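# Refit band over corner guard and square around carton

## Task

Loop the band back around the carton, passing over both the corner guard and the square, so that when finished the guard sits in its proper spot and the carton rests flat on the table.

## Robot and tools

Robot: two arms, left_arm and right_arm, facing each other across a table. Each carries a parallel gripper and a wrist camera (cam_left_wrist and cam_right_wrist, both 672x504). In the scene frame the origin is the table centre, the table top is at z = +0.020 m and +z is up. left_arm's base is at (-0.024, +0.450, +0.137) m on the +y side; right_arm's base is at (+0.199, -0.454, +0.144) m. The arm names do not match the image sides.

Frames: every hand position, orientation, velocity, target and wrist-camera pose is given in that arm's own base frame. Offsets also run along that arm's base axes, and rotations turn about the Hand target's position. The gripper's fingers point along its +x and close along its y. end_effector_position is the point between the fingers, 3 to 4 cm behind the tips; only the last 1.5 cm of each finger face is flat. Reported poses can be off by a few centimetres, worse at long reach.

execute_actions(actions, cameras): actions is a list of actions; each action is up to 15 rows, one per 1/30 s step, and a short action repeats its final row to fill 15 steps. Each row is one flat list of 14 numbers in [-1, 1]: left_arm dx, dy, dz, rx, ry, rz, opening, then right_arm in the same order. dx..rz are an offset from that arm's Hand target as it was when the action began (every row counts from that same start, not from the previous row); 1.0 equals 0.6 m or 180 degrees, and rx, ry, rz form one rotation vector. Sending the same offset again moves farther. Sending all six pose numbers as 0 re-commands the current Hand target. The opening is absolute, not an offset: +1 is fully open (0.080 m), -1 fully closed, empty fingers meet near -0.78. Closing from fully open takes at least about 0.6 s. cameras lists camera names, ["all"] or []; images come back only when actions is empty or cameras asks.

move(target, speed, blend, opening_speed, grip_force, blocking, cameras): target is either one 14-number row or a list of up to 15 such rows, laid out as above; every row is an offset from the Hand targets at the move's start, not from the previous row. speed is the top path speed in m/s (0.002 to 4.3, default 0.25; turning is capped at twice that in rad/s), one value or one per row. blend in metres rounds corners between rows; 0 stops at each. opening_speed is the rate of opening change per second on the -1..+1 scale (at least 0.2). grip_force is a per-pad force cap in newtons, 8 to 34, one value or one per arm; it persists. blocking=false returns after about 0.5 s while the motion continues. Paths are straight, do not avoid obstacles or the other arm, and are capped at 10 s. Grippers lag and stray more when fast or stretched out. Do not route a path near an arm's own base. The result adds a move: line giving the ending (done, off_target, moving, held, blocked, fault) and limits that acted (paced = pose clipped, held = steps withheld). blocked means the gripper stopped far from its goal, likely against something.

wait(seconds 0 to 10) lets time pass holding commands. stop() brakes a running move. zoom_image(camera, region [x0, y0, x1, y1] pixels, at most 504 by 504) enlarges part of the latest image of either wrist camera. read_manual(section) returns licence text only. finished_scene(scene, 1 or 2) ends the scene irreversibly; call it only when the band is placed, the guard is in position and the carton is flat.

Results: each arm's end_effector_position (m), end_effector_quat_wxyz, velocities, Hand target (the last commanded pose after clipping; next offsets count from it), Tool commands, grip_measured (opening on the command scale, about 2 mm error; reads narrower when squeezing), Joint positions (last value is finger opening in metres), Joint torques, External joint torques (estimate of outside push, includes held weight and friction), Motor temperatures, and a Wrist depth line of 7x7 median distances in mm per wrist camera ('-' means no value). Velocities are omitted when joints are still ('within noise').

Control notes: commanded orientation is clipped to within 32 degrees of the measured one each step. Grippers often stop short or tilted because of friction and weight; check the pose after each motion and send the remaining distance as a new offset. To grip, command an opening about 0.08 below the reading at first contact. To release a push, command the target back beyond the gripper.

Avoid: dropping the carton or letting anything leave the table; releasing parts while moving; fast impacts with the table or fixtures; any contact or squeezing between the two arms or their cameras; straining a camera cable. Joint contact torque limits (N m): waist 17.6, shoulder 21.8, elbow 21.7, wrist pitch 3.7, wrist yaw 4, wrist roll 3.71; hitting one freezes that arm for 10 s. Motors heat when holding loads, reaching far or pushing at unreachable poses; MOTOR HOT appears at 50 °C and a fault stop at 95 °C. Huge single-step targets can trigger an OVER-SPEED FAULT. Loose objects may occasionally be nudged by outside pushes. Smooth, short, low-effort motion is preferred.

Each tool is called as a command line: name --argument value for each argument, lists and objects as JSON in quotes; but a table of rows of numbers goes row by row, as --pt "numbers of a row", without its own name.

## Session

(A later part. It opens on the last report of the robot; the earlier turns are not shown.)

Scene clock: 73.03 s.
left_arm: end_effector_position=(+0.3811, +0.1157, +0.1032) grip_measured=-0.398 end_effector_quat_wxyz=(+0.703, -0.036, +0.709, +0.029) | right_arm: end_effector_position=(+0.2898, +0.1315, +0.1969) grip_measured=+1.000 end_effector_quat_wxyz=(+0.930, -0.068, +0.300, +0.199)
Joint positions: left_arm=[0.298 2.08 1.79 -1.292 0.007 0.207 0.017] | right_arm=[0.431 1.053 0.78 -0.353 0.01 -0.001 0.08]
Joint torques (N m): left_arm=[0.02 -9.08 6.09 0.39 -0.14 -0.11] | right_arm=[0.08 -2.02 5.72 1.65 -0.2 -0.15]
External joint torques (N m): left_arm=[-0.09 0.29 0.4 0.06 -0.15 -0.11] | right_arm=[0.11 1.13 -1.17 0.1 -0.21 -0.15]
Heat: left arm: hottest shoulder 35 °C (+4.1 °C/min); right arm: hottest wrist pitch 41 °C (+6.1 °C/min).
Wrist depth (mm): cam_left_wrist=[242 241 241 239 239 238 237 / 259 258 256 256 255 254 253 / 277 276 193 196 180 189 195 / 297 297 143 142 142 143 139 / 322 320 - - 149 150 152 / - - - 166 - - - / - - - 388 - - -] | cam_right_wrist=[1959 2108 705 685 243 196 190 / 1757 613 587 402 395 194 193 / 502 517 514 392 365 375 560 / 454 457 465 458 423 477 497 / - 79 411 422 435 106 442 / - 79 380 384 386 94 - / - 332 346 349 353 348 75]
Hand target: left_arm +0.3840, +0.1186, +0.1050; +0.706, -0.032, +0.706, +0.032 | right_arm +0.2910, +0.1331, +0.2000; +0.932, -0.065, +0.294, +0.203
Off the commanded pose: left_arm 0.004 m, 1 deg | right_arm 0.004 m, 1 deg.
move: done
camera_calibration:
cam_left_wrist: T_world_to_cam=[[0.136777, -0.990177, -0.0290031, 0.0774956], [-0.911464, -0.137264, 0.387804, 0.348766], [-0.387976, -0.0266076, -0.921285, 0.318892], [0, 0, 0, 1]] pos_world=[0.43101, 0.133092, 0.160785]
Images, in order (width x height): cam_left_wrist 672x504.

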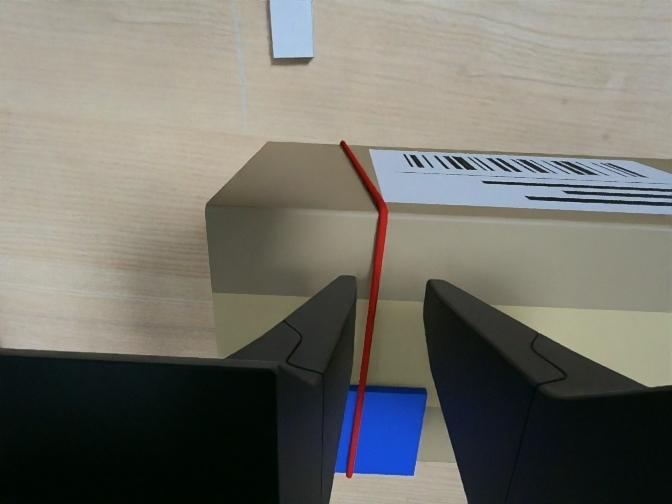

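move --pt "0.005 0.0 -0.0775 0 0 0 -0.4 0 0 0 0 0 0 1" --pt "0.005 0.0 -0.0775 0 0 0 -1 0 0 0 0 0 0 1" --speed 0.07 --cameras '["cam_left_wrist"]'

Scene clock: 77.63 s.
left_arm: end_effector_position=(+0.3891, +0.1164, +0.0648) grip_measured=-0.772 end_effector_quat_wxyz=(+0.712, -0.032, +0.701, +0.030) | right_arm: end_effector_position=(+0.2898, +0.1315, +0.1969) grip_measured=+1.000 end_effector_quat_wxyz=(+0.930, -0.068, +0.300, +0.199)
Joint positions: left_arm=[0.293 2.109 1.681 -1.129 0.006 0.205 0] | right_arm=[0.431 1.053 0.78 -0.353 0.01 -0.001 0.08]
Joint torques (N m): left_arm=[0.06 -8.64 3.9 0.74 -0.1 -0.08] | right_arm=[0.02 -2.15 5.68 1.67 -0.22 -0.12]
External joint torques (N m): left_arm=[0.07 0.89 -1.71 0.39 -0.11 -0.08] | right_arm=[0.03 0.96 -1.18 0.12 -0.22 -0.12]
Heat: left arm: hottest shoulder 36 °C (+5.0 °C/min); right arm: hottest wrist pitch 41 °C (+5.0 °C/min).
Wrist depth (mm): cam_left_wrist=[211 210 207 206 206 206 206 / 224 223 221 221 220 219 217 / 240 237 231 229 228 227 226 / 256 251 127 130 144 138 140 / 276 270 112 - - 108 109 / - - - - - - - / - - - - - - -] | cam_right_wrist=[1942 2149 705 694 568 151 135 / 1799 597 584 390 270 220 154 / 492 520 511 391 362 223 244 / 450 456 466 458 422 472 494 / - 79 411 422 436 106 440 / - 79 379 384 386 94 - / - 332 344 348 354 347 75]
Hand target: left_arm +0.3870, +0.1186, +0.0585; +0.706, -0.032, +0.706, +0.032 | right_arm +0.2910, +0.1331, +0.2000; +0.932, -0.065, +0.294, +0.203
Off the commanded pose: left_arm 0.007 m, 1 deg | right_arm 0.004 m, 1 deg.
move: done
camera_calibration:
cam_left_wrist: T_world_to_cam=[[0.134532, -0.990312, -0.0344066, 0.0772752], [-0.920536, -0.137754, 0.365563, 0.376127], [-0.366761, -0.0175073, -0.93015, 0.277864], [0, 0, 0, 1]] pos_world=[0.437752, 0.133204, 0.123616]
Images, in order (width x height): cam_left_wrist 672x504.

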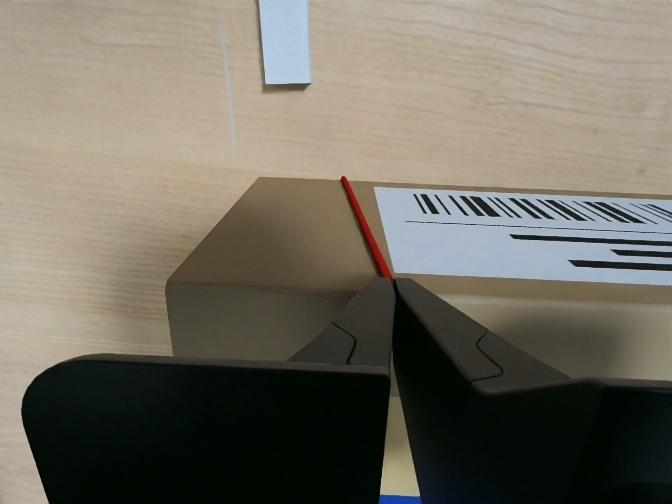

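move --target '[0, 0, 0.0233, 0, 0, 0, -1, 0, 0, 0, 0, 0, 0, 1]' --speed 0.04 --cameras '["all"]'

zoom_image --camera "cam_right_wrist" --region '[350, 60, 560, 290]'

Scene clock: 79.80 s.
left_arm: end_effector_position=(+0.3884, +0.1156, +0.0685) grip_measured=-0.772 end_effector_quat_wxyz=(+0.708, -0.032, +0.705, +0.029) | right_arm: end_effector_position=(+0.2898, +0.1315, +0.1969) grip_measured=+1.000 end_effector_quat_wxyz=(+0.930, -0.068, +0.300, +0.199)
Joint positions: left_arm=[0.291 2.112 1.701 -1.157 0.006 0.205 0] | right_arm=[0.431 1.053 0.78 -0.353 0.01 -0.001 0.08]
Joint torques (N m): left_arm=[0.18 -10.24 5.91 -0.48 -0.08 -0.1] | right_arm=[0 -2.12 5.82 1.69 -0.22 -0.12]
External joint torques (N m): left_arm=[0.19 -0.72 0.3 -0.81 -0.1 -0.1] | right_arm=[-0.01 0.91 -1 0.15 -0.22 -0.12]
Heat: left arm: hottest shoulder 36 °C (+5.0 °C/min); right arm: hottest wrist pitch 42 °C (+6.0 °C/min).
Wrist depth (mm): cam_left_wrist=[211 210 207 208 208 207 206 / 224 223 223 222 221 220 220 / 240 240 231 208 215 228 228 / 258 253 122 125 128 131 135 / 279 274 113 - - 112 108 / - - - - - - - / - - - - - - -] | cam_right_wrist=[1976 2088 705 692 568 150 134 / 1829 618 579 391 271 219 152 / 499 518 514 394 360 224 243 / 459 460 467 460 421 478 490 / - 79 411 423 437 106 441 / - 79 379 384 387 94 - / - 332 346 350 351 348 75]
Hand target: left_arm +0.3870, +0.1186, +0.0725; +0.706, -0.032, +0.706, +0.032 | right_arm +0.2910, +0.1331, +0.2000; +0.932, -0.065, +0.294, +0.203
Off the commanded pose: left_arm 0.005 m, 0 deg | right_arm 0.004 m, 1 deg.
move: done
camera_calibration:
cam_left_wrist: T_world_to_cam=[[0.13263, -0.990626, -0.0326911, 0.0773437], [-0.916957, -0.135155, 0.375397, 0.371692], [-0.376296, -0.0198124, -0.926288, 0.2848], [0, 0, 0, 1]] pos_world=[0.437737, 0.132497, 0.126803]
cam_right_wrist: T_world_to_cam=[[0.441541, -0.894628, 0.0684229, -0.0163832], [-0.727571, -0.401628, -0.556179, 0.40153], [0.525054, 0.195793, -0.828241, 0.0656684], [0, 0, 0, 1]] pos_world=[0.264896, 0.133751, 0.278833]

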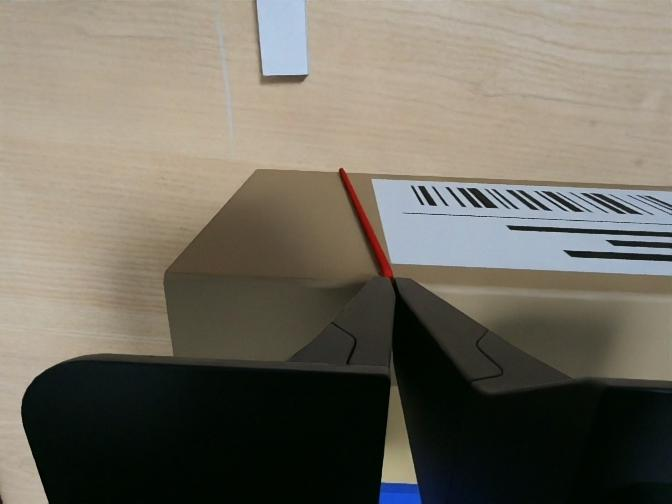

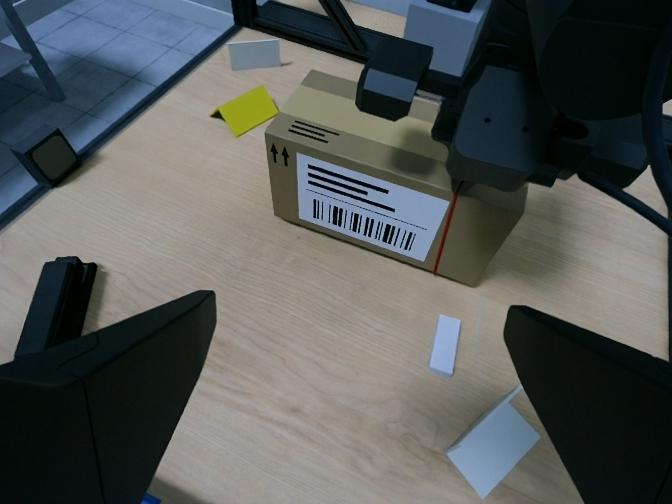

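Scaled by 2.191 from the camera's 672x504 image, which has a finer 960x720 frame.

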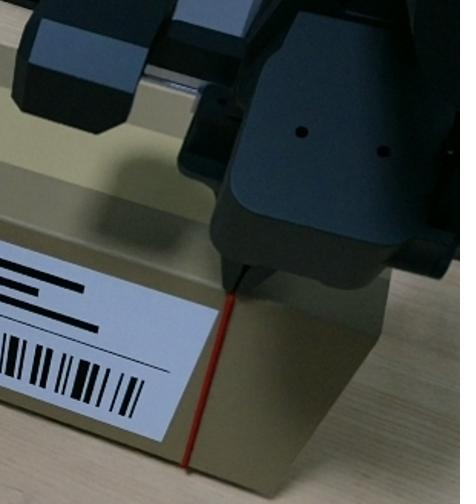

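move --pt "0.0267 0.0025 0.0133 0 0 0 -1 0 0 0 0 0 0 1" --pt "0.0248 0.025 0.0133 0 0 0 -1 0 0 0 0 0 0 1" --speed 0.04 --blend '[0.003, 0]' --cameras '["all"]'

zoom_image --camera "cam_right_wrist" --region '[350, 60, 560, 290]'

Scene clock: 83.00 s.
left_arm: end_effector_position=(+0.3928, +0.1334, +0.0714) grip_measured=-0.773 end_effector_quat_wxyz=(+0.692, -0.040, +0.720, +0.034) | right_arm: end_effector_position=(+0.2898, +0.1315, +0.1969) grip_measured=+1.000 end_effector_quat_wxyz=(+0.930, -0.068, +0.300, +0.199)
Joint positions: left_arm=[0.327 2.189 1.833 -1.255 -0.002 0.222 0] | right_arm=[0.431 1.053 0.78 -0.353 0.01 -0.001 0.08]
Joint torques (N m): left_arm=[-0.19 -11.25 7.24 0.68 -0.06 0.09] | right_arm=[-0.01 -2.08 5.78 1.68 -0.21 -0.12]
External joint torques (N m): left_arm=[-0.19 -1.32 1.65 0.4 -0.07 0.09] | right_arm=[-0.03 1.06 -1.14 0.11 -0.2 -0.12]
Motor temperatures (°C): left_arm=[26 37 33 33 30 27] | right_arm=[25 31 36 42 30 28]
Heat: left arm: hottest shoulder 37 °C (+6.0 °C/min); right arm: hottest wrist pitch 42 °C (+5.0 °C/min).
Wrist depth (mm): cam_left_wrist=[210 209 208 203 206 206 206 / 225 224 223 222 221 221 219 / 242 241 239 205 210 221 229 / 263 261 253 130 136 140 143 / 286 286 - - - 114 115 / - - - - - - - / - - - - - - -] | cam_right_wrist=[1959 2049 705 692 573 205 127 / 1785 613 587 400 263 215 139 / 492 516 514 392 365 212 211 / 454 457 468 459 422 477 490 / - 79 411 422 435 106 442 / - 79 377 384 388 94 - / - 331 346 350 351 - 75]
Hand target: left_arm +0.4019, +0.1336, +0.0805; +0.706, -0.032, +0.706, +0.032 | right_arm +0.2910, +0.1331, +0.2000; +0.932, -0.065, +0.294, +0.203
Off the commanded pose: left_arm 0.013 m, 2 deg | right_arm 0.004 m, 1 deg.
move: off_target (left_arm)
camera_calibration:
cam_left_wrist: T_world_to_cam=[[0.149296, -0.988248, -0.0328002, 0.0875798], [-0.897304, -0.149343, 0.415382, 0.368303], [-0.415399, -0.032583, -0.909056, 0.305341], [0, 0, 0, 1]] pos_world=[0.444242, 0.151503, 0.127458]
cam_right_wrist: T_world_to_cam=[[0.441541, -0.894628, 0.0684229, -0.0163832], [-0.727571, -0.401628, -0.556179, 0.40153], [0.525054, 0.195793, -0.828241, 0.0656684], [0, 0, 0, 1]] pos_world=[0.264896, 0.133751, 0.278833]

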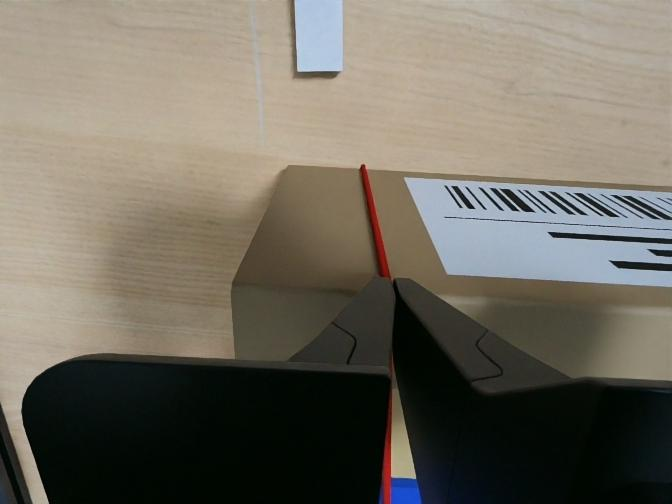

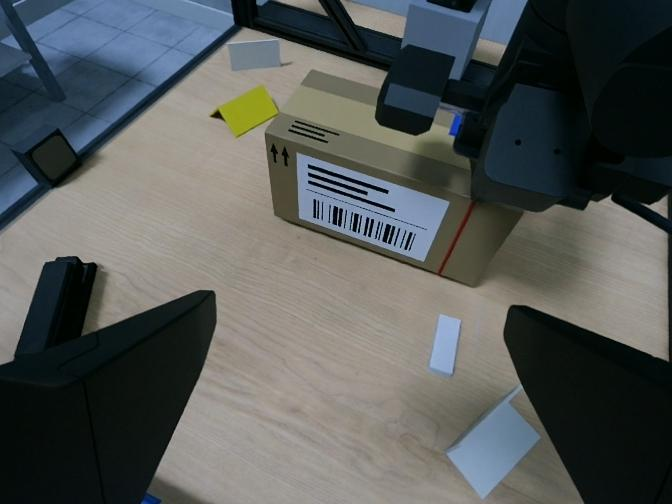

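Scaled by 2.191 from the camera's 672x504 image, which has a finer 960x720 frame.

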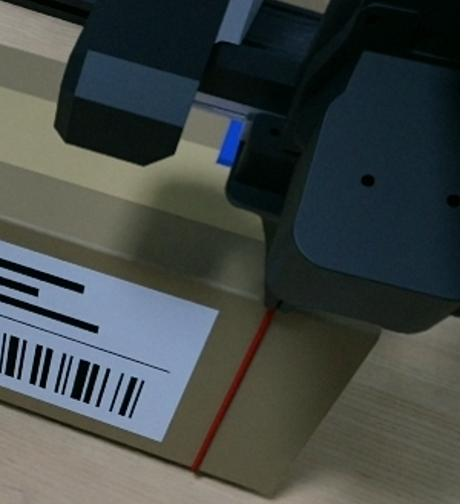

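move --target '[-0.022, -0.0133, -0.005, 0, 0, 0, -1, 0, 0, 0, 0, 0, 0, 1]' --speed 0.04 --cameras '["cam_left_wrist"]'

Scene clock: 86.03 s.
left_arm: end_effector_position=(+0.3894, +0.1309, +0.0674) grip_measured=-0.773 end_effector_quat_wxyz=(+0.701, -0.037, +0.711, +0.036) | right_arm: end_effector_position=(+0.2898, +0.1315, +0.1969) grip_measured=+1.000 end_effector_quat_wxyz=(+0.930, -0.068, +0.300, +0.199)
Joint positions: left_arm=[0.324 2.151 1.756 -1.19 -0.002 0.22 0] | right_arm=[0.431 1.053 0.78 -0.353 0.01 -0.001 0.08]
Joint torques (N m): left_arm=[-0.56 -13.79 4.15 0.09 0.03 -0.12] | right_arm=[-0.07 -1.95 5.85 1.7 -0.24 -0.13]
External joint torques (N m): left_arm=[-0.54 -4.08 -1.42 -0.21 0.02 -0.12] | right_arm=[-0.07 1.14 -0.98 0.16 -0.24 -0.14]
Heat: left arm: hottest shoulder 38 °C (+6.1 °C/min); right arm: hottest wrist pitch 42 °C (+5.1 °C/min).
Wrist depth (mm): cam_left_wrist=[210 209 208 201 205 204 204 / 224 223 221 221 219 218 217 / 241 240 235 205 216 227 226 / 259 258 134 127 140 137 140 / 281 281 - - - 110 110 / - - - - - - - / - - - - - - -] | cam_right_wrist=[2012 2128 716 705 570 210 132 / 1771 597 582 401 272 219 147 / 496 517 515 390 363 217 237 / 452 455 466 457 423 479 491 / - 79 411 422 432 106 442 / - 79 378 382 386 94 - / - 333 345 350 351 349 75]
Hand target: left_arm +0.3887, +0.1256, +0.0775; +0.706, -0.032, +0.706, +0.032 | right_arm +0.2910, +0.1331, +0.2000; +0.932, -0.065, +0.294, +0.203
Off the commanded pose: left_arm 0.011 m, 1 deg | right_arm 0.004 m, 1 deg.
move: off_target (left_arm)
camera_calibration:
cam_left_wrist: T_world_to_cam=[[0.148621, -0.988186, -0.0374196, 0.0861142], [-0.907496, -0.151324, 0.391858, 0.372407], [-0.392891, -0.0242803, -0.919264, 0.29099], [0, 0, 0, 1]] pos_world=[0.439487, 0.148516, 0.124789]
Images, in order (width x height): cam_left_wrist 672x504.

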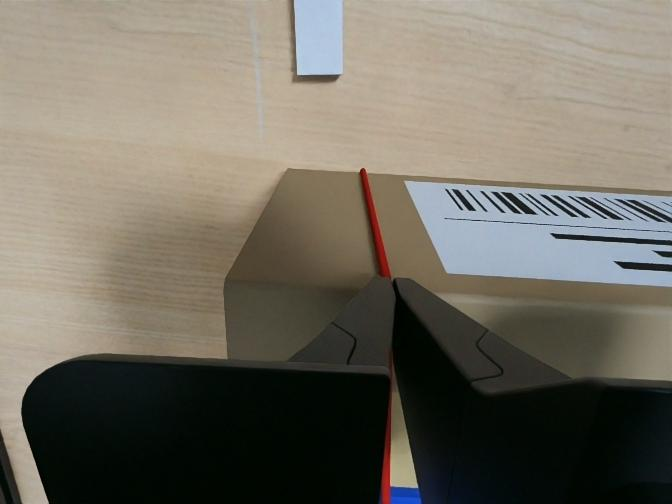

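move --target '[0, -0.0067, -0.0067, 0, 0, 0, -1, 0, 0, 0, 0, 0, 0, 1]' --speed 0.03 --cameras '["all"]'

zoom_image --camera "cam_right_wrist" --region '[350, 60, 560, 290]'

Scene clock: 88.70 s.
left_arm: end_effector_position=(+0.3897, +0.1291, +0.0668) grip_measured=-0.773 end_effector_quat_wxyz=(+0.704, -0.036, +0.708, +0.039) | right_arm: end_effector_position=(+0.2898, +0.1315, +0.1969) grip_measured=+1.000 end_effector_quat_wxyz=(+0.930, -0.068, +0.300, +0.199)
Joint positions: left_arm=[0.318 2.142 1.739 -1.173 -0.006 0.211 0] | right_arm=[0.431 1.053 0.78 -0.353 0.01 -0.001 0.08]
Joint torques (N m): left_arm=[-0.96 -13.04 3.87 0.14 0.16 -0.14] | right_arm=[0.09 -1.9 5.83 1.68 -0.23 -0.11]
External joint torques (N m): left_arm=[-1.02 -3.28 -1.76 -0.19 0.16 -0.14] | right_arm=[0.13 1.2 -1.03 0.13 -0.24 -0.12]
Heat: left arm: hottest shoulder 40 °C (+8.0 °C/min); right arm: hottest wrist pitch 42 °C (+4.0 °C/min).
Wrist depth (mm): cam_left_wrist=[211 210 208 204 206 205 203 / 225 224 222 221 219 217 215 / 241 240 237 208 228 226 227 / 259 257 135 128 142 139 142 / 282 279 - - - 109 109 / - - - - - - - / - - - - - - -] | cam_right_wrist=[2031 2128 740 673 576 212 134 / 1771 598 597 401 273 220 148 / 493 518 512 392 364 218 238 / 453 459 465 462 422 478 495 / - 79 407 422 437 106 443 / - 79 378 382 385 94 - / - 332 347 351 354 344 75]
Hand target: left_arm +0.3887, +0.1216, +0.0734; +0.706, -0.032, +0.706, +0.032 | right_arm +0.2910, +0.1331, +0.2000; +0.932, -0.065, +0.294, +0.203
Off the commanded pose: left_arm 0.010 m, 1 deg | right_arm 0.004 m, 1 deg.
move: off_target (left_arm)
camera_calibration:
cam_left_wrist: T_world_to_cam=[[0.151885, -0.987437, -0.0435886, 0.0832064], [-0.909886, -0.156909, 0.384041, 0.374779], [-0.386055, -0.0186692, -0.922287, 0.287337], [0, 0, 0, 1]] pos_world=[0.439296, 0.146331, 0.124704]
cam_right_wrist: T_world_to_cam=[[0.441541, -0.894628, 0.0684229, -0.0163832], [-0.727571, -0.401628, -0.556179, 0.40153], [0.525054, 0.195793, -0.828241, 0.0656684], [0, 0, 0, 1]] pos_world=[0.264896, 0.133751, 0.278833]

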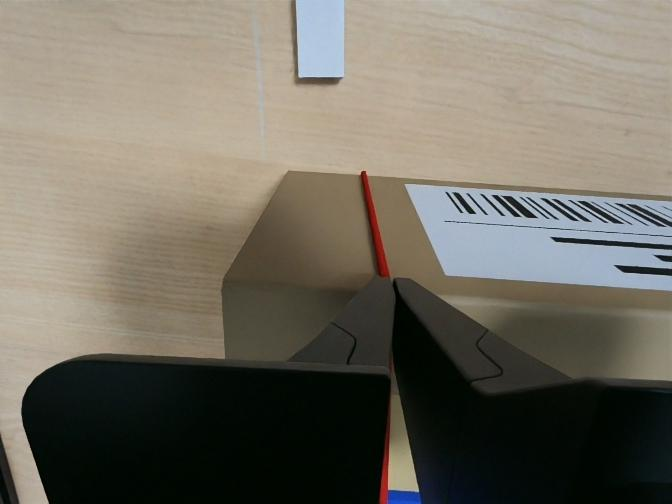

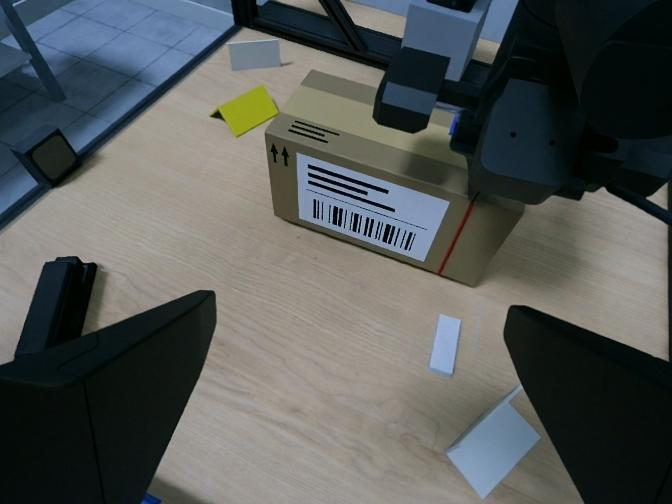

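Scaled by 2.191 from the camera's 672x504 image, which has a finer 960x720 frame.

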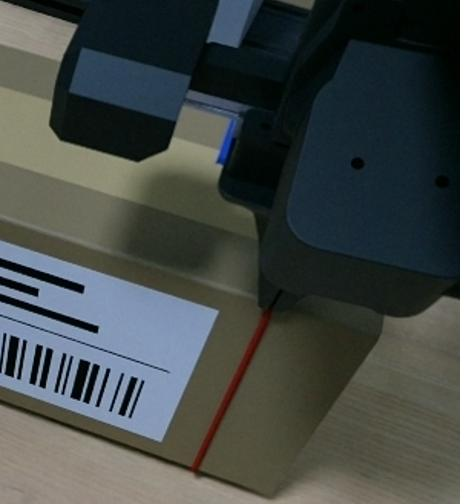

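execute_actions --actions '[]'

Scene clock: 91.37 s.
left_arm: end_effector_position=(+0.3897, +0.1291, +0.0668) grip_measured=-0.773 end_effector_quat_wxyz=(+0.704, -0.036, +0.708, +0.039) | right_arm: end_effector_position=(+0.2898, +0.1315, +0.1969) grip_measured=+1.000 end_effector_quat_wxyz=(+0.930, -0.068, +0.300, +0.199)
Joint positions: left_arm=[0.318 2.142 1.739 -1.173 -0.006 0.211 0] | right_arm=[0.431 1.053 0.78 -0.353 0.01 -0.001 0.08]
Joint velocities: within noise
Joint torques (N m): left_arm=[-1.08 -12.98 3.96 0.14 0.17 -0.1] | right_arm=[0.02 -1.98 5.86 1.7 -0.21 -0.12]
External joint torques (N m): left_arm=[-1.17 -3.28 -1.64 -0.19 0.17 -0.1] | right_arm=[0.02 1.14 -1.03 0.14 -0.21 -0.12]
Motor temperatures (°C): left_arm=[26 40 33 33 30 27] | right_arm=[25 31 36 42 30 28]
Heat: left arm: hottest shoulder 40 °C (+8.1 °C/min); right arm: hottest wrist pitch 42 °C (+4.0 °C/min).
Wrist depth (mm): cam_left_wrist=[211 210 208 204 205 205 204 / 225 223 222 220 219 218 216 / 241 240 238 208 227 226 227 / 260 258 135 128 142 139 142 / 281 281 - - - 109 109 / - - - - - - - / - - - - - - -] | cam_right_wrist=[1994 2069 700 690 575 211 134 / 1729 613 586 400 272 220 148 / 497 518 517 394 364 217 239 / 454 460 465 458 424 476 492 / - 79 410 425 437 106 440 / - 79 377 382 386 94 - / - 332 345 351 353 - 75]
Hand target: left_arm +0.3887, +0.1216, +0.0734; +0.706, -0.032, +0.706, +0.032 | right_arm +0.2910, +0.1331, +0.2000; +0.932, -0.065, +0.294, +0.203
Tool commands: left_gripper/opening=-1.0 right_gripper/opening=+1.0
Off the commanded pose: left_arm 0.010 m, 1 deg | right_arm 0.004 m, 1 deg.
camera_calibration:
cam_left_wrist: T_world_to_cam=[[0.151885, -0.987437, -0.0435886, 0.0832064], [-0.909886, -0.156909, 0.384041, 0.374779], [-0.386055, -0.0186692, -0.922287, 0.287337], [0, 0, 0, 1]] pos_world=[0.439296, 0.146331, 0.124704]
cam_right_wrist: T_world_to_cam=[[0.441541, -0.894628, 0.0684229, -0.0163832], [-0.727571, -0.401628, -0.556179, 0.40153], [0.525054, 0.195793, -0.828241, 0.0656684], [0, 0, 0, 1]] pos_world=[0.264896, 0.133751, 0.278833]

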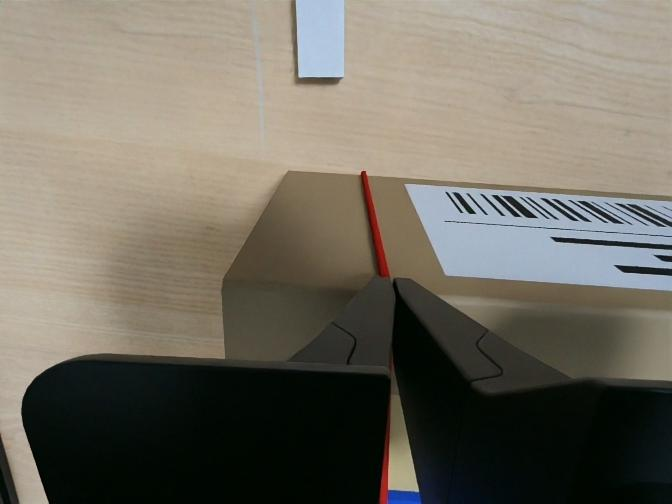

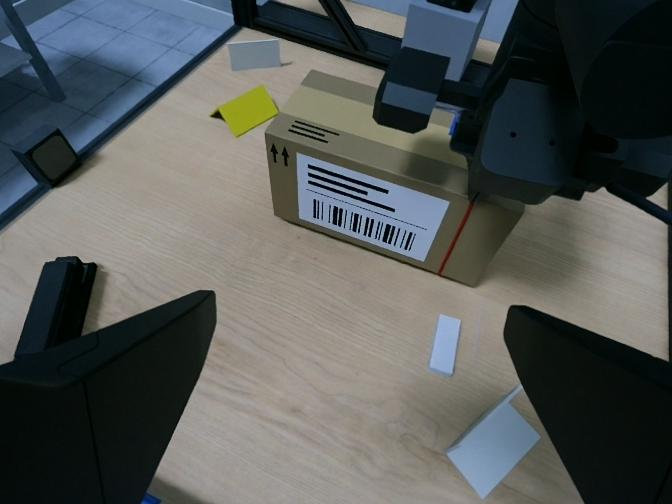

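move --target '[0, 0, -0.017, 0, 0, 0, -1, 0, 0, 0, 0, 0, 0, 1]' --speed 0.05 --cameras '["cam_left_wrist", "cam_right_wrist"]'

Scene clock: 95.30 s.
left_arm: end_effector_position=(+0.3894, +0.1290, +0.0646) grip_measured=-0.773 end_effector_quat_wxyz=(+0.708, -0.035, +0.705, +0.040) | right_arm: end_effector_position=(+0.2898, +0.1315, +0.1969) grip_measured=+1.000 end_effector_quat_wxyz=(+0.930, -0.068, +0.300, +0.199)
Joint positions: left_arm=[0.318 2.132 1.716 -1.149 -0.006 0.211 0] | right_arm=[0.431 1.053 0.78 -0.353 0.01 -0.001 0.08]
Joint torques (N m): left_arm=[-1 -10.78 3.29 0.49 0.11 -0.1] | right_arm=[0 -2.01 5.87 1.71 -0.22 -0.13]
External joint torques (N m): left_arm=[-1.06 -1.08 -2.36 0.15 0.11 -0.1] | right_arm=[0 1.09 -0.99 0.16 -0.21 -0.13]
Heat: left arm: hottest shoulder 40 °C (+7.1 °C/min); right arm: hottest wrist pitch 42 °C (+4.0 °C/min).
Wrist depth (mm): cam_left_wrist=[212 210 209 205 206 204 204 / 225 224 222 221 219 217 216 / 241 240 237 216 228 226 226 / 260 257 150 130 144 141 148 / 280 278 - - - 110 108 / - - - - - - - / - - - - - - -] | cam_right_wrist=[1959 2088 707 694 575 213 134 / 1799 613 586 399 271 221 150 / 499 515 515 390 363 218 239 / 454 459 465 459 422 475 493 / - 79 408 422 428 106 442 / - 79 377 384 386 94 - / - 333 345 347 353 344 75]
Hand target: left_arm +0.3887, +0.1216, +0.0632; +0.706, -0.032, +0.706, +0.032 | right_arm +0.2910, +0.1331, +0.2000; +0.932, -0.065, +0.294, +0.203
Off the commanded pose: left_arm 0.008 m, 1 deg | right_arm 0.004 m, 1 deg.
move: done
camera_calibration:
cam_left_wrist: T_world_to_cam=[[0.152355, -0.987284, -0.0453635, 0.0830697], [-0.913737, -0.158201, 0.374242, 0.377638], [-0.37666, -0.0155671, -0.926221, 0.281441], [0, 0, 0, 1]] pos_world=[0.438413, 0.146137, 0.123117]
cam_right_wrist: T_world_to_cam=[[0.441541, -0.894628, 0.0684229, -0.0163832], [-0.727571, -0.401628, -0.556179, 0.40153], [0.525054, 0.195793, -0.828241, 0.0656684], [0, 0, 0, 1]] pos_world=[0.264896, 0.133751, 0.278833]

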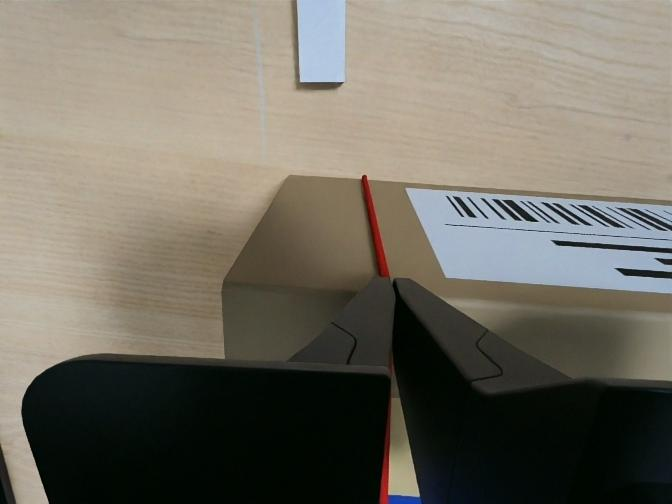

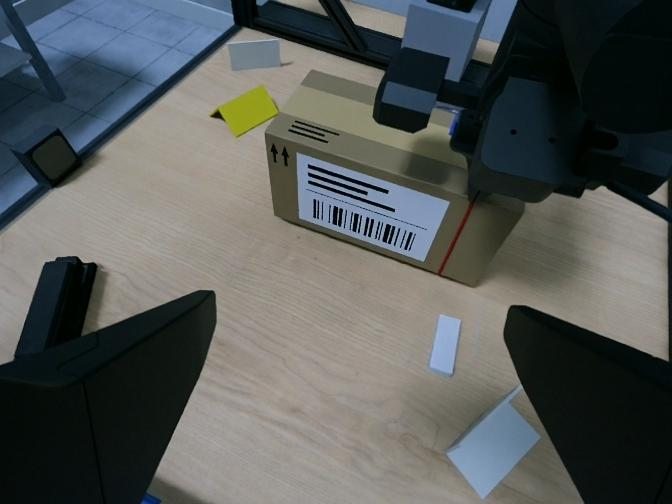

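move --target '[0, -0.006, -0.0015, 0, 0, 0, -1, 0, 0, 0, 0, 0, 0, 1]' --speed 0.05 --cameras '["cam_left_wrist"]'

Scene clock: 96.83 s.
left_arm: end_effector_position=(+0.3890, +0.1285, +0.0645) grip_measured=-0.773 end_effector_quat_wxyz=(+0.708, -0.034, +0.704, +0.044) | right_arm: end_effector_position=(+0.2898, +0.1315, +0.1969) grip_measured=+1.000 end_effector_quat_wxyz=(+0.930, -0.068, +0.300, +0.199)
Joint positions: left_arm=[0.314 2.128 1.709 -1.143 -0.012 0.204 0] | right_arm=[0.431 1.053 0.78 -0.353 0.01 -0.001 0.08]
Joint torques (N m): left_arm=[-1.39 -10.64 3.23 0.34 0.32 -0.08] | right_arm=[-0.19 -1.93 5.95 1.73 -0.21 -0.12]
External joint torques (N m): left_arm=[-1.31 -1.07 -2.34 0.01 0.31 -0.08] | right_arm=[-0.19 1.15 -0.88 0.19 -0.21 -0.13]
Heat: left arm: hottest shoulder 41 °C (+8.0 °C/min); right arm: hottest wrist pitch 42 °C (+4.0 °C/min).
Wrist depth (mm): cam_left_wrist=[213 212 210 204 206 204 203 / 226 224 223 221 219 217 215 / 242 239 237 217 227 226 226 / 260 258 149 130 145 142 149 / 281 278 - - - 110 108 / - - - - - - - / - - - - - - -] | cam_right_wrist=[1976 2088 703 690 575 213 135 / 1799 595 582 401 272 220 152 / 499 518 514 391 363 218 239 / 459 460 466 458 421 478 497 / - 79 411 422 427 106 442 / - 79 380 384 387 94 - / - 331 347 349 353 348 75]
Hand target: left_arm +0.3887, +0.1180, +0.0623; +0.706, -0.032, +0.706, +0.032 | right_arm +0.2910, +0.1331, +0.2000; +0.932, -0.065, +0.294, +0.203
Off the commanded pose: left_arm 0.011 m, 1 deg | right_arm 0.004 m, 1 deg.
move: off_target (left_arm)
camera_calibration:
cam_left_wrist: T_world_to_cam=[[0.157007, -0.986234, -0.0518731, 0.0810875], [-0.913385, -0.164985, 0.372166, 0.378117], [-0.375601, -0.0110527, -0.926715, 0.280282], [0, 0, 0, 1]] pos_world=[0.43791, 0.145453, 0.123225]
Images, in order (width x height): cam_left_wrist 672x504.

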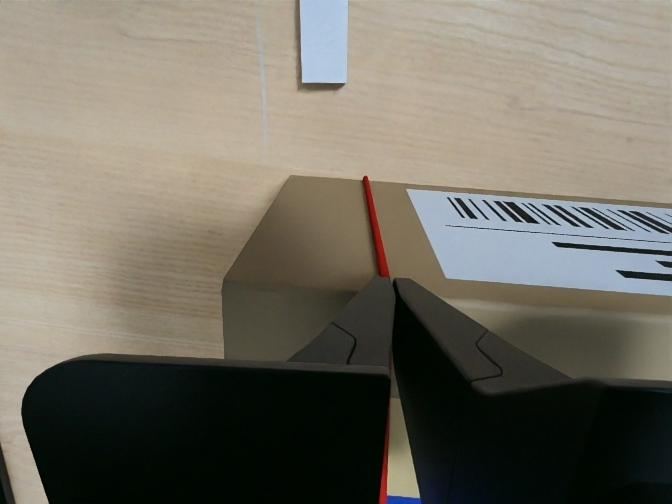

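move --target '[0, -0.006, 0.0, 0, 0, 0, -1, 0, 0, 0, 0, 0, 0, 1]' --speed 0.05 --cameras '["cam_left_wrist"]'

Scene clock: 98.97 s.
left_arm: end_effector_position=(+0.3893, +0.1273, +0.0644) grip_measured=-0.773 end_effector_quat_wxyz=(+0.709, -0.034, +0.703, +0.048) | right_arm: end_effector_position=(+0.2898, +0.1315, +0.1969) grip_measured=+1.000 end_effector_quat_wxyz=(+0.930, -0.068, +0.300, +0.199)
Joint positions: left_arm=[0.31 2.123 1.701 -1.135 -0.017 0.194 0] | right_arm=[0.431 1.053 0.78 -0.353 0.01 -0.001 0.08]
Joint torques (N m): left_arm=[-1.84 -10.64 3.25 0.39 0.45 -0.13] | right_arm=[-0.12 -1.99 5.82 1.7 -0.21 -0.15]
External joint torques (N m): left_arm=[-1.86 -1 -2.39 0.05 0.44 -0.13] | right_arm=[-0.12 1.12 -1.09 0.13 -0.21 -0.15]
Heat: left arm: hottest shoulder 41 °C (+8.0 °C/min); right arm: hottest wrist pitch 42 °C (+3.0 °C/min).
Wrist depth (mm): cam_left_wrist=[214 213 210 206 206 204 203 / 227 225 224 222 219 217 215 / 243 241 238 219 227 226 226 / 261 259 150 130 145 143 149 / 282 279 - - - 110 108 / - - - - - - - / - - - - - - -] | cam_right_wrist=[1976 2088 690 694 572 213 136 / 1799 618 589 400 272 221 153 / 494 517 514 393 364 220 241 / 459 459 465 460 422 478 494 / 384 79 410 423 435 106 443 / - 79 378 383 386 94 - / - 332 347 349 354 347 75]
Hand target: left_arm +0.3887, +0.1144, +0.0623; +0.706, -0.032, +0.706, +0.032 | right_arm +0.2910, +0.1331, +0.2000; +0.932, -0.065, +0.294, +0.203
Off the commanded pose: left_arm 0.013 m, 2 deg | right_arm 0.004 m, 1 deg.
move: off_target (left_arm)
camera_calibration:
cam_left_wrist: T_world_to_cam=[[0.161804, -0.985177, -0.056976, 0.0782013], [-0.913754, -0.171376, 0.368354, 0.379417], [-0.372658, -0.00753909, -0.927938, 0.278724], [0, 0, 0, 1]] pos_world=[0.437909, 0.144167, 0.123335]
Images, in order (width x height): cam_left_wrist 672x504.

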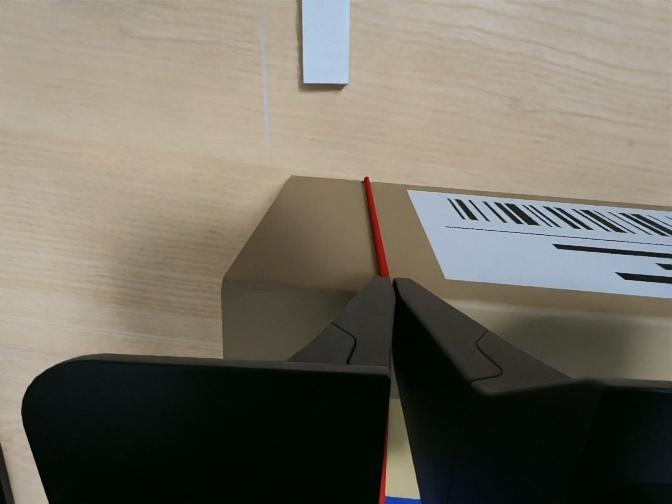

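move --target '[0, 0.006, 0.0162, 0, 0, 0, -1, 0, 0, 0, 0, 0, 0, 1]' --speed 0.05 --cameras '["cam_left_wrist"]'

Scene clock: 101.10 s.
left_arm: end_effector_position=(+0.3885, +0.1262, +0.0678) grip_measured=-0.773 end_effector_quat_wxyz=(+0.707, -0.033, +0.705, +0.045) | right_arm: end_effector_position=(+0.2898, +0.1315, +0.1969) grip_measured=+1.000 end_effector_quat_wxyz=(+0.930, -0.068, +0.300, +0.199)
Joint positions: left_arm=[0.308 2.123 1.715 -1.157 -0.016 0.197 0] | right_arm=[0.431 1.053 0.78 -0.353 0.01 -0.001 0.08]
Joint torques (N m): left_arm=[-0.89 -11.13 5.46 -0.66 0.47 0.09] | right_arm=[-0.04 -2.12 5.86 1.72 -0.23 -0.14]
External joint torques (N m): left_arm=[-0.95 -1.5 -0.19 -1 0.47 0.09] | right_arm=[-0.04 0.95 -0.95 0.18 -0.23 -0.14]
Heat: left arm: hottest shoulder 41 °C (+8.1 °C/min); right arm: hottest wrist pitch 42 °C (+3.0 °C/min).
Wrist depth (mm): cam_left_wrist=[214 212 211 205 206 205 204 / 228 226 224 222 220 218 215 / 244 242 239 209 228 226 226 / 263 259 132 127 131 138 141 / 285 282 - - - 109 110 / - - - - - - - / - - - - - - -] | cam_right_wrist=[1976 2128 716 694 573 212 134 / 1785 618 584 392 269 219 152 / 496 515 512 393 363 226 240 / 454 458 467 459 424 481 493 / 403 79 410 424 434 106 441 / - 79 377 384 388 94 - / - 333 344 350 352 348 75]
Hand target: left_arm +0.3887, +0.1180, +0.0721; +0.706, -0.032, +0.706, +0.032 | right_arm +0.2910, +0.1331, +0.2000; +0.932, -0.065, +0.294, +0.203
Off the commanded pose: left_arm 0.009 m, 1 deg | right_arm 0.004 m, 1 deg.
move: off_target (left_arm)
camera_calibration:
cam_left_wrist: T_world_to_cam=[[0.156779, -0.986136, -0.0543783, 0.0793351], [-0.911966, -0.165683, 0.375323, 0.375369], [-0.379129, -0.00925149, -0.925298, 0.284119], [0, 0, 0, 1]] pos_world=[0.437603, 0.143056, 0.126324]
Images, in order (width x height): cam_left_wrist 672x504.

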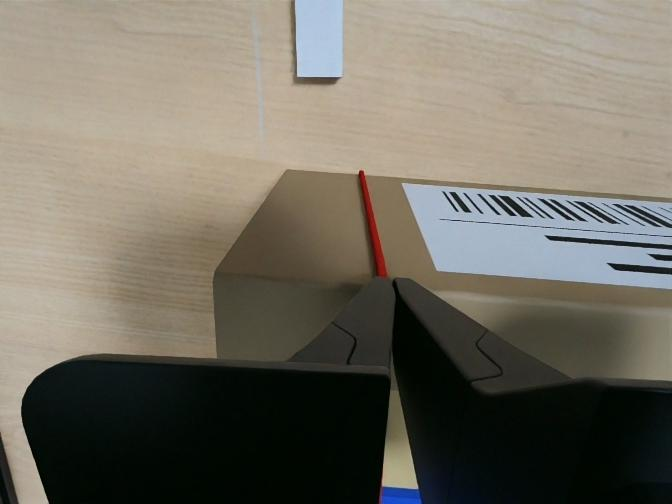

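move --target '[0, 0.011, -0.012, 0, 0, 0, -1, 0, 0, 0, 0, 0, 0, 1]' --speed 0.05 --cameras '["cam_left_wrist"]'

Scene clock: 103.20 s.
left_arm: end_effector_position=(+0.3888, +0.1282, +0.0669) grip_measured=-0.773 end_effector_quat_wxyz=(+0.708, -0.032, +0.704, +0.041) | right_arm: end_effector_position=(+0.2898, +0.1315, +0.1969) grip_measured=+1.000 end_effector_quat_wxyz=(+0.930, -0.068, +0.300, +0.199)
Joint positions: left_arm=[0.314 2.125 1.713 -1.15 -0.011 0.211 0] | right_arm=[0.431 1.053 0.78 -0.353 0.01 -0.001 0.08]
Joint torques (N m): left_arm=[0.08 -9.42 4.5 0.37 0.26 0.08] | right_arm=[-0.01 -1.97 5.77 1.71 -0.21 -0.16]
External joint torques (N m): left_arm=[0.1 0.24 -1.13 0.04 0.26 0.08] | right_arm=[0.03 1.12 -1.07 0.17 -0.22 -0.16]
Heat: left arm: hottest shoulder 41 °C (+8.1 °C/min); right arm: hottest wrist pitch 43 °C (+4.1 °C/min).
Wrist depth (mm): cam_left_wrist=[213 212 210 203 207 206 204 / 227 225 223 222 221 219 216 / 243 240 238 214 229 226 226 / 262 259 149 129 143 139 142 / 282 279 - - - 110 109 / - - - - - - - / - - - - - - -] | cam_right_wrist=[1976 2088 709 692 578 213 135 / 1785 617 582 399 271 220 153 / 497 520 514 392 363 220 240 / 452 459 465 459 423 478 493 / 384 79 409 424 436 106 442 / - 79 380 383 387 94 - / - 332 346 350 350 - 75]
Hand target: left_arm +0.3887, +0.1246, +0.0649; +0.706, -0.032, +0.706, +0.032 | right_arm +0.2910, +0.1331, +0.2000; +0.932, -0.065, +0.294, +0.203
Off the commanded pose: left_arm 0.004 m, 1 deg | right_arm 0.004 m, 1 deg.
move: done
camera_calibration:
cam_left_wrist: T_world_to_cam=[[0.149402, -0.98749, -0.0504196, 0.0839643], [-0.914755, -0.157396, 0.372088, 0.376497], [-0.375369, -0.009469, -0.926827, 0.282017], [0, 0, 0, 1]] pos_world=[0.437719, 0.144843, 0.125524]
Images, in order (width x height): cam_left_wrist 672x504.

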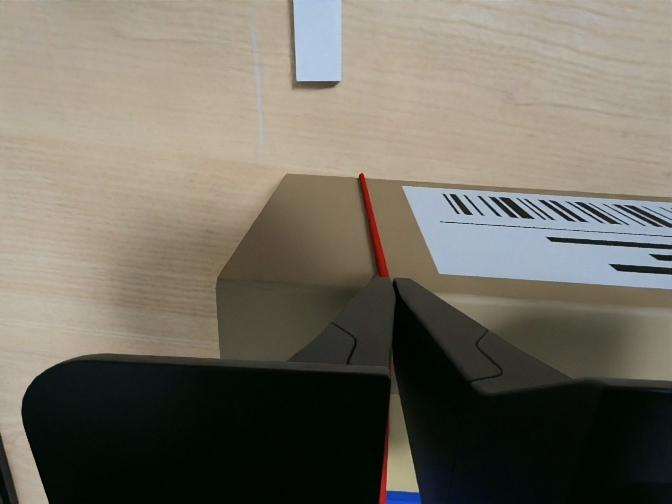

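move --pt "0 -0.0175 0.002 0 0 0 -1 0 0 0 0 0 0 1" --pt "0 -0.006 -0.001 0 0 0 -1 0 0 0 0 0 0 1" --speed 0.05 --cameras '["cam_left_wrist"]'

Scene clock: 105.33 s.
left_arm: end_effector_position=(+0.3896, +0.1260, +0.0653) grip_measured=-0.773 end_effector_quat_wxyz=(+0.709, -0.032, +0.704, +0.042) | right_arm: end_effector_position=(+0.2898, +0.1315, +0.1969) grip_measured=+1.000 end_effector_quat_wxyz=(+0.930, -0.068, +0.300, +0.199)
Joint positions: left_arm=[0.308 2.125 1.707 -1.143 -0.012 0.204 0] | right_arm=[0.431 1.053 0.78 -0.353 0.01 -0.001 0.08]
Joint torques (N m): left_arm=[-0.23 -9.99 4.18 0.4 0.29 0.08] | right_arm=[0.08 -2.02 5.89 1.7 -0.24 -0.12]
External joint torques (N m): left_arm=[-0.22 -0.4 -1.42 0.07 0.29 0.08] | right_arm=[0.07 1.12 -0.99 0.15 -0.23 -0.12]
Heat: left arm: hottest shoulder 41 °C (+8.1 °C/min); right arm: hottest wrist pitch 43 °C (+4.0 °C/min).
Wrist depth (mm): cam_left_wrist=[213 211 210 203 206 205 204 / 226 225 223 221 220 218 216 / 242 241 237 222 228 226 227 / 261 258 151 131 138 142 148 / 281 279 113 - - 110 108 / - - - - - - - / - - - - - - -] | cam_right_wrist=[1976 2128 709 696 573 213 134 / 1771 595 593 391 270 220 151 / 497 516 510 392 362 219 240 / 454 459 465 458 422 477 494 / 384 79 410 422 436 106 441 / - 79 376 385 388 94 - / - 338 345 350 351 349 75]
Hand target: left_arm +0.3887, +0.1210, +0.0643; +0.706, -0.032, +0.706, +0.032 | right_arm +0.2910, +0.1331, +0.2000; +0.932, -0.065, +0.294, +0.203
Off the commanded pose: left_arm 0.005 m, 1 deg | right_arm 0.004 m, 1 deg.
move: done
camera_calibration:
cam_left_wrist: T_world_to_cam=[[0.151005, -0.987162, -0.0520445, 0.0810731], [-0.914941, -0.159503, 0.370732, 0.377862], [-0.374273, -0.00836467, -0.927281, 0.280383], [0, 0, 0, 1]] pos_world=[0.438419, 0.142648, 0.124127]
Images, in order (width x height): cam_left_wrist 672x504.

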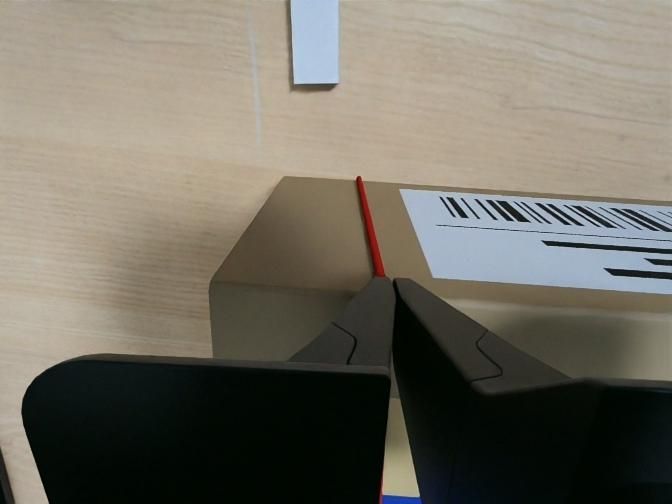

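move --target '[0, 0, 0.0, 0, 0, 0, -0.55, 0, 0, 0, 0, 0, 0, 1]' --speed 0.05 --opening_speed 0.8 --cameras '["cam_left_wrist", "cam_right_wrist"]'

move --target '[0, 0, 0.09, 0, 0, 0, -0.55, 0, 0, 0, 0, 0, 0, 1]' --speed 0.12 --cameras '["cam_left_wrist", "cam_right_wrist"]'

Scene clock: 107.47 s.
left_arm: end_effector_position=(+0.3884, +0.1218, +0.0653) grip_measured=-0.552 end_effector_quat_wxyz=(+0.706, -0.035, +0.706, +0.035) | right_arm: end_effector_position=(+0.2898, +0.1315, +0.1969) grip_measured=+1.000 end_effector_quat_wxyz=(+0.930, -0.068, +0.300, +0.199)
Joint positions: left_arm=[0.304 2.125 1.707 -1.154 0 0.204 0.01] | right_arm=[0.431 1.053 0.78 -0.353 0.01 -0.001 0.08]
Joint torques (N m): left_arm=[-0.17 -10.01 4.29 0.53 0.12 0.1] | right_arm=[0.08 -2.05 5.82 1.67 -0.21 -0.14]
External joint torques (N m): left_arm=[-0.17 -0.39 -1.35 0.18 0.11 0.1] | right_arm=[0.1 1.02 -0.97 0.14 -0.21 -0.14]
Heat: left arm: hottest shoulder 40 °C (+7.1 °C/min); right arm: hottest wrist pitch 43 °C (+3.0 °C/min).
Wrist depth (mm): cam_left_wrist=[211 209 206 204 206 205 204 / 224 223 222 220 219 217 216 / 240 239 231 210 227 227 225 / 257 253 123 126 131 135 137 / 277 277 - - - - 109 / - - - - - - - / - - - - - - -] | cam_right_wrist=[1959 2088 712 696 575 210 134 / 1743 618 601 392 271 220 151 / 504 518 517 392 363 221 243 / 456 458 461 458 423 477 492 / - 79 408 424 435 106 443 / - 79 378 384 386 94 - / - 332 346 351 353 345 75]
Hand target: left_arm +0.3887, +0.1210, +0.0643; +0.706, -0.032, +0.706, +0.032 | right_arm +0.2910, +0.1331, +0.2000; +0.932, -0.065, +0.294, +0.203
Off the commanded pose: left_arm 0.001 m, 1 deg | right_arm 0.004 m, 1 deg.
move: done
camera_calibration:
cam_left_wrist: T_world_to_cam=[[0.146165, -0.988517, -0.0383449, 0.078165], [-0.913191, -0.14973, 0.379028, 0.373811], [-0.380417, -0.0203844, -0.92459, 0.283576], [0, 0, 0, 1]] pos_world=[0.437813, 0.139019, 0.123504]
cam_right_wrist: T_world_to_cam=[[0.441541, -0.894628, 0.0684229, -0.0163832], [-0.727571, -0.401628, -0.556179, 0.40153], [0.525054, 0.195793, -0.828241, 0.0656684], [0, 0, 0, 1]] pos_world=[0.264896, 0.133751, 0.278833]

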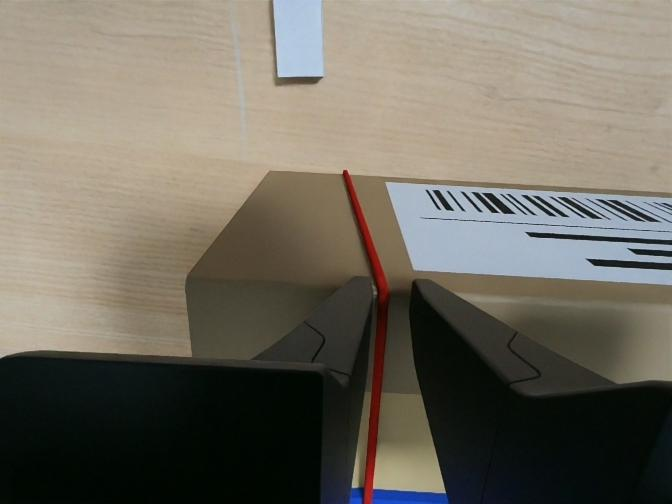

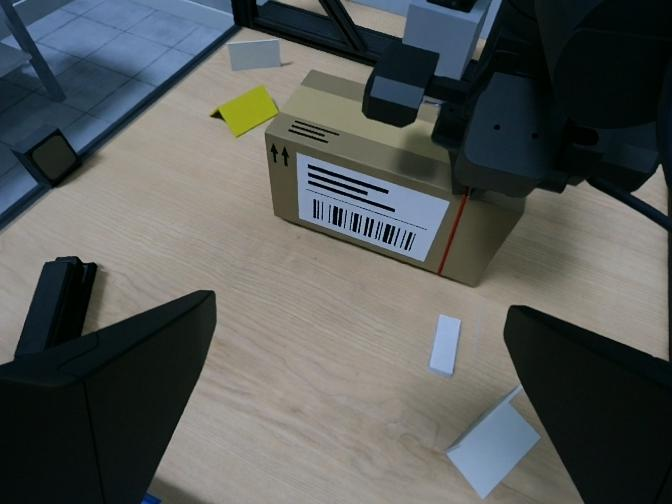

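Scene clock: 108.60 s.
left_arm: end_effector_position=(+0.3852, +0.1207, +0.1095) grip_measured=-0.552 end_effector_quat_wxyz=(+0.696, -0.038, +0.716, +0.033) | right_arm: end_effector_position=(+0.2898, +0.1315, +0.1969) grip_measured=+1.000 end_effector_quat_wxyz=(+0.930, -0.068, +0.300, +0.199)
Joint positions: left_arm=[0.304 2.12 1.876 -1.356 0 0.204 0.01] | right_arm=[0.431 1.053 0.78 -0.353 0.01 -0.001 0.08]
Joint torques (N m): left_arm=[-0.26 -11.82 6.04 0.36 0.16 0.09] | right_arm=[-0.1 -2.13 5.76 1.69 -0.21 -0.13]
External joint torques (N m): left_arm=[-0.27 -2.32 0.46 0.09 0.16 0.09] | right_arm=[-0.12 0.98 -1.11 0.14 -0.2 -0.13]
Heat: left arm: hottest shoulder 41 °C (+8.1 °C/min); right arm: hottest wrist pitch 43 °C (+3.0 °C/min).
Wrist depth (mm): cam_left_wrist=[247 246 245 241 243 242 241 / 264 262 261 261 259 258 257 / 283 282 274 183 190 197 211 / 307 306 152 149 149 150 149 / 335 332 160 - - 158 159 / - - - - - - - / - - - - - - -] | cam_right_wrist=[1959 2088 709 671 235 187 183 / 1703 598 589 402 397 186 181 / 500 517 516 394 365 522 568 / 461 457 466 461 420 475 493 / - 79 411 424 433 106 444 / - 79 378 384 386 94 - / - 331 345 350 352 347 75]
Hand target: left_arm +0.3887, +0.1210, +0.1183; +0.706, -0.032, +0.706, +0.032 | right_arm +0.2910, +0.1331, +0.2000; +0.932, -0.065, +0.294, +0.203
Off the commanded pose: left_arm 0.009 m, 2 deg | right_arm 0.004 m, 1 deg.
move: off_target (left_arm)
camera_calibration:
cam_left_wrist: T_world_to_cam=[[0.145093, -0.988842, -0.0337598, 0.0792981], [-0.902275, -0.146238, 0.405603, 0.346307], [-0.406014, -0.0283894, -0.913426, 0.332765], [0, 0, 0, 1]] pos_world=[0.436066, 0.138504, 0.16617]
cam_right_wrist: T_world_to_cam=[[0.441541, -0.894628, 0.0684229, -0.0163832], [-0.727571, -0.401628, -0.556179, 0.40153], [0.525054, 0.195793, -0.828241, 0.0656684], [0, 0, 0, 1]] pos_world=[0.264896, 0.133751, 0.278833]

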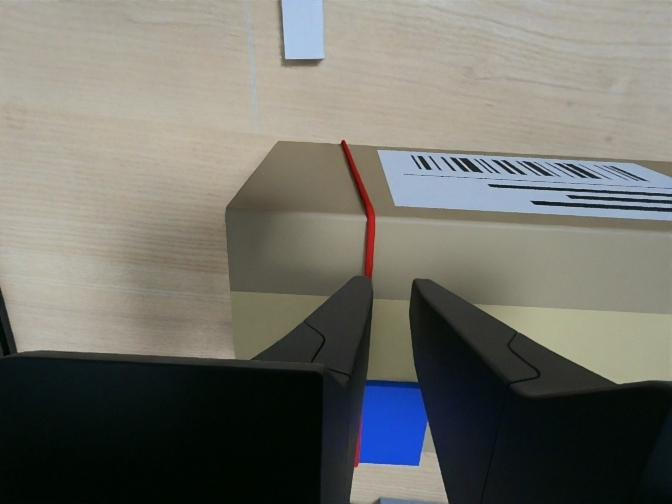

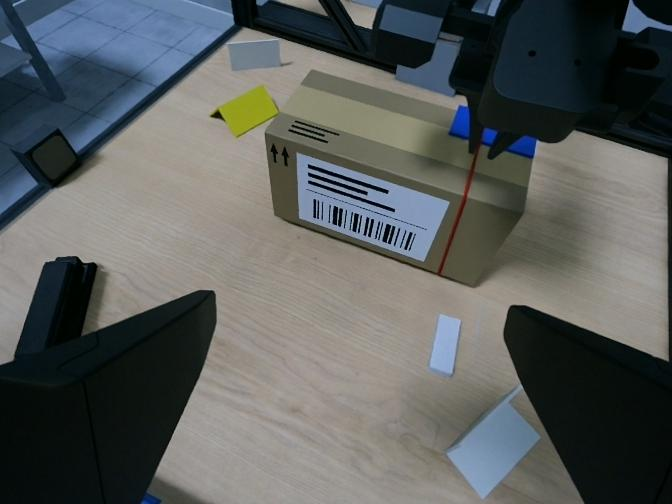

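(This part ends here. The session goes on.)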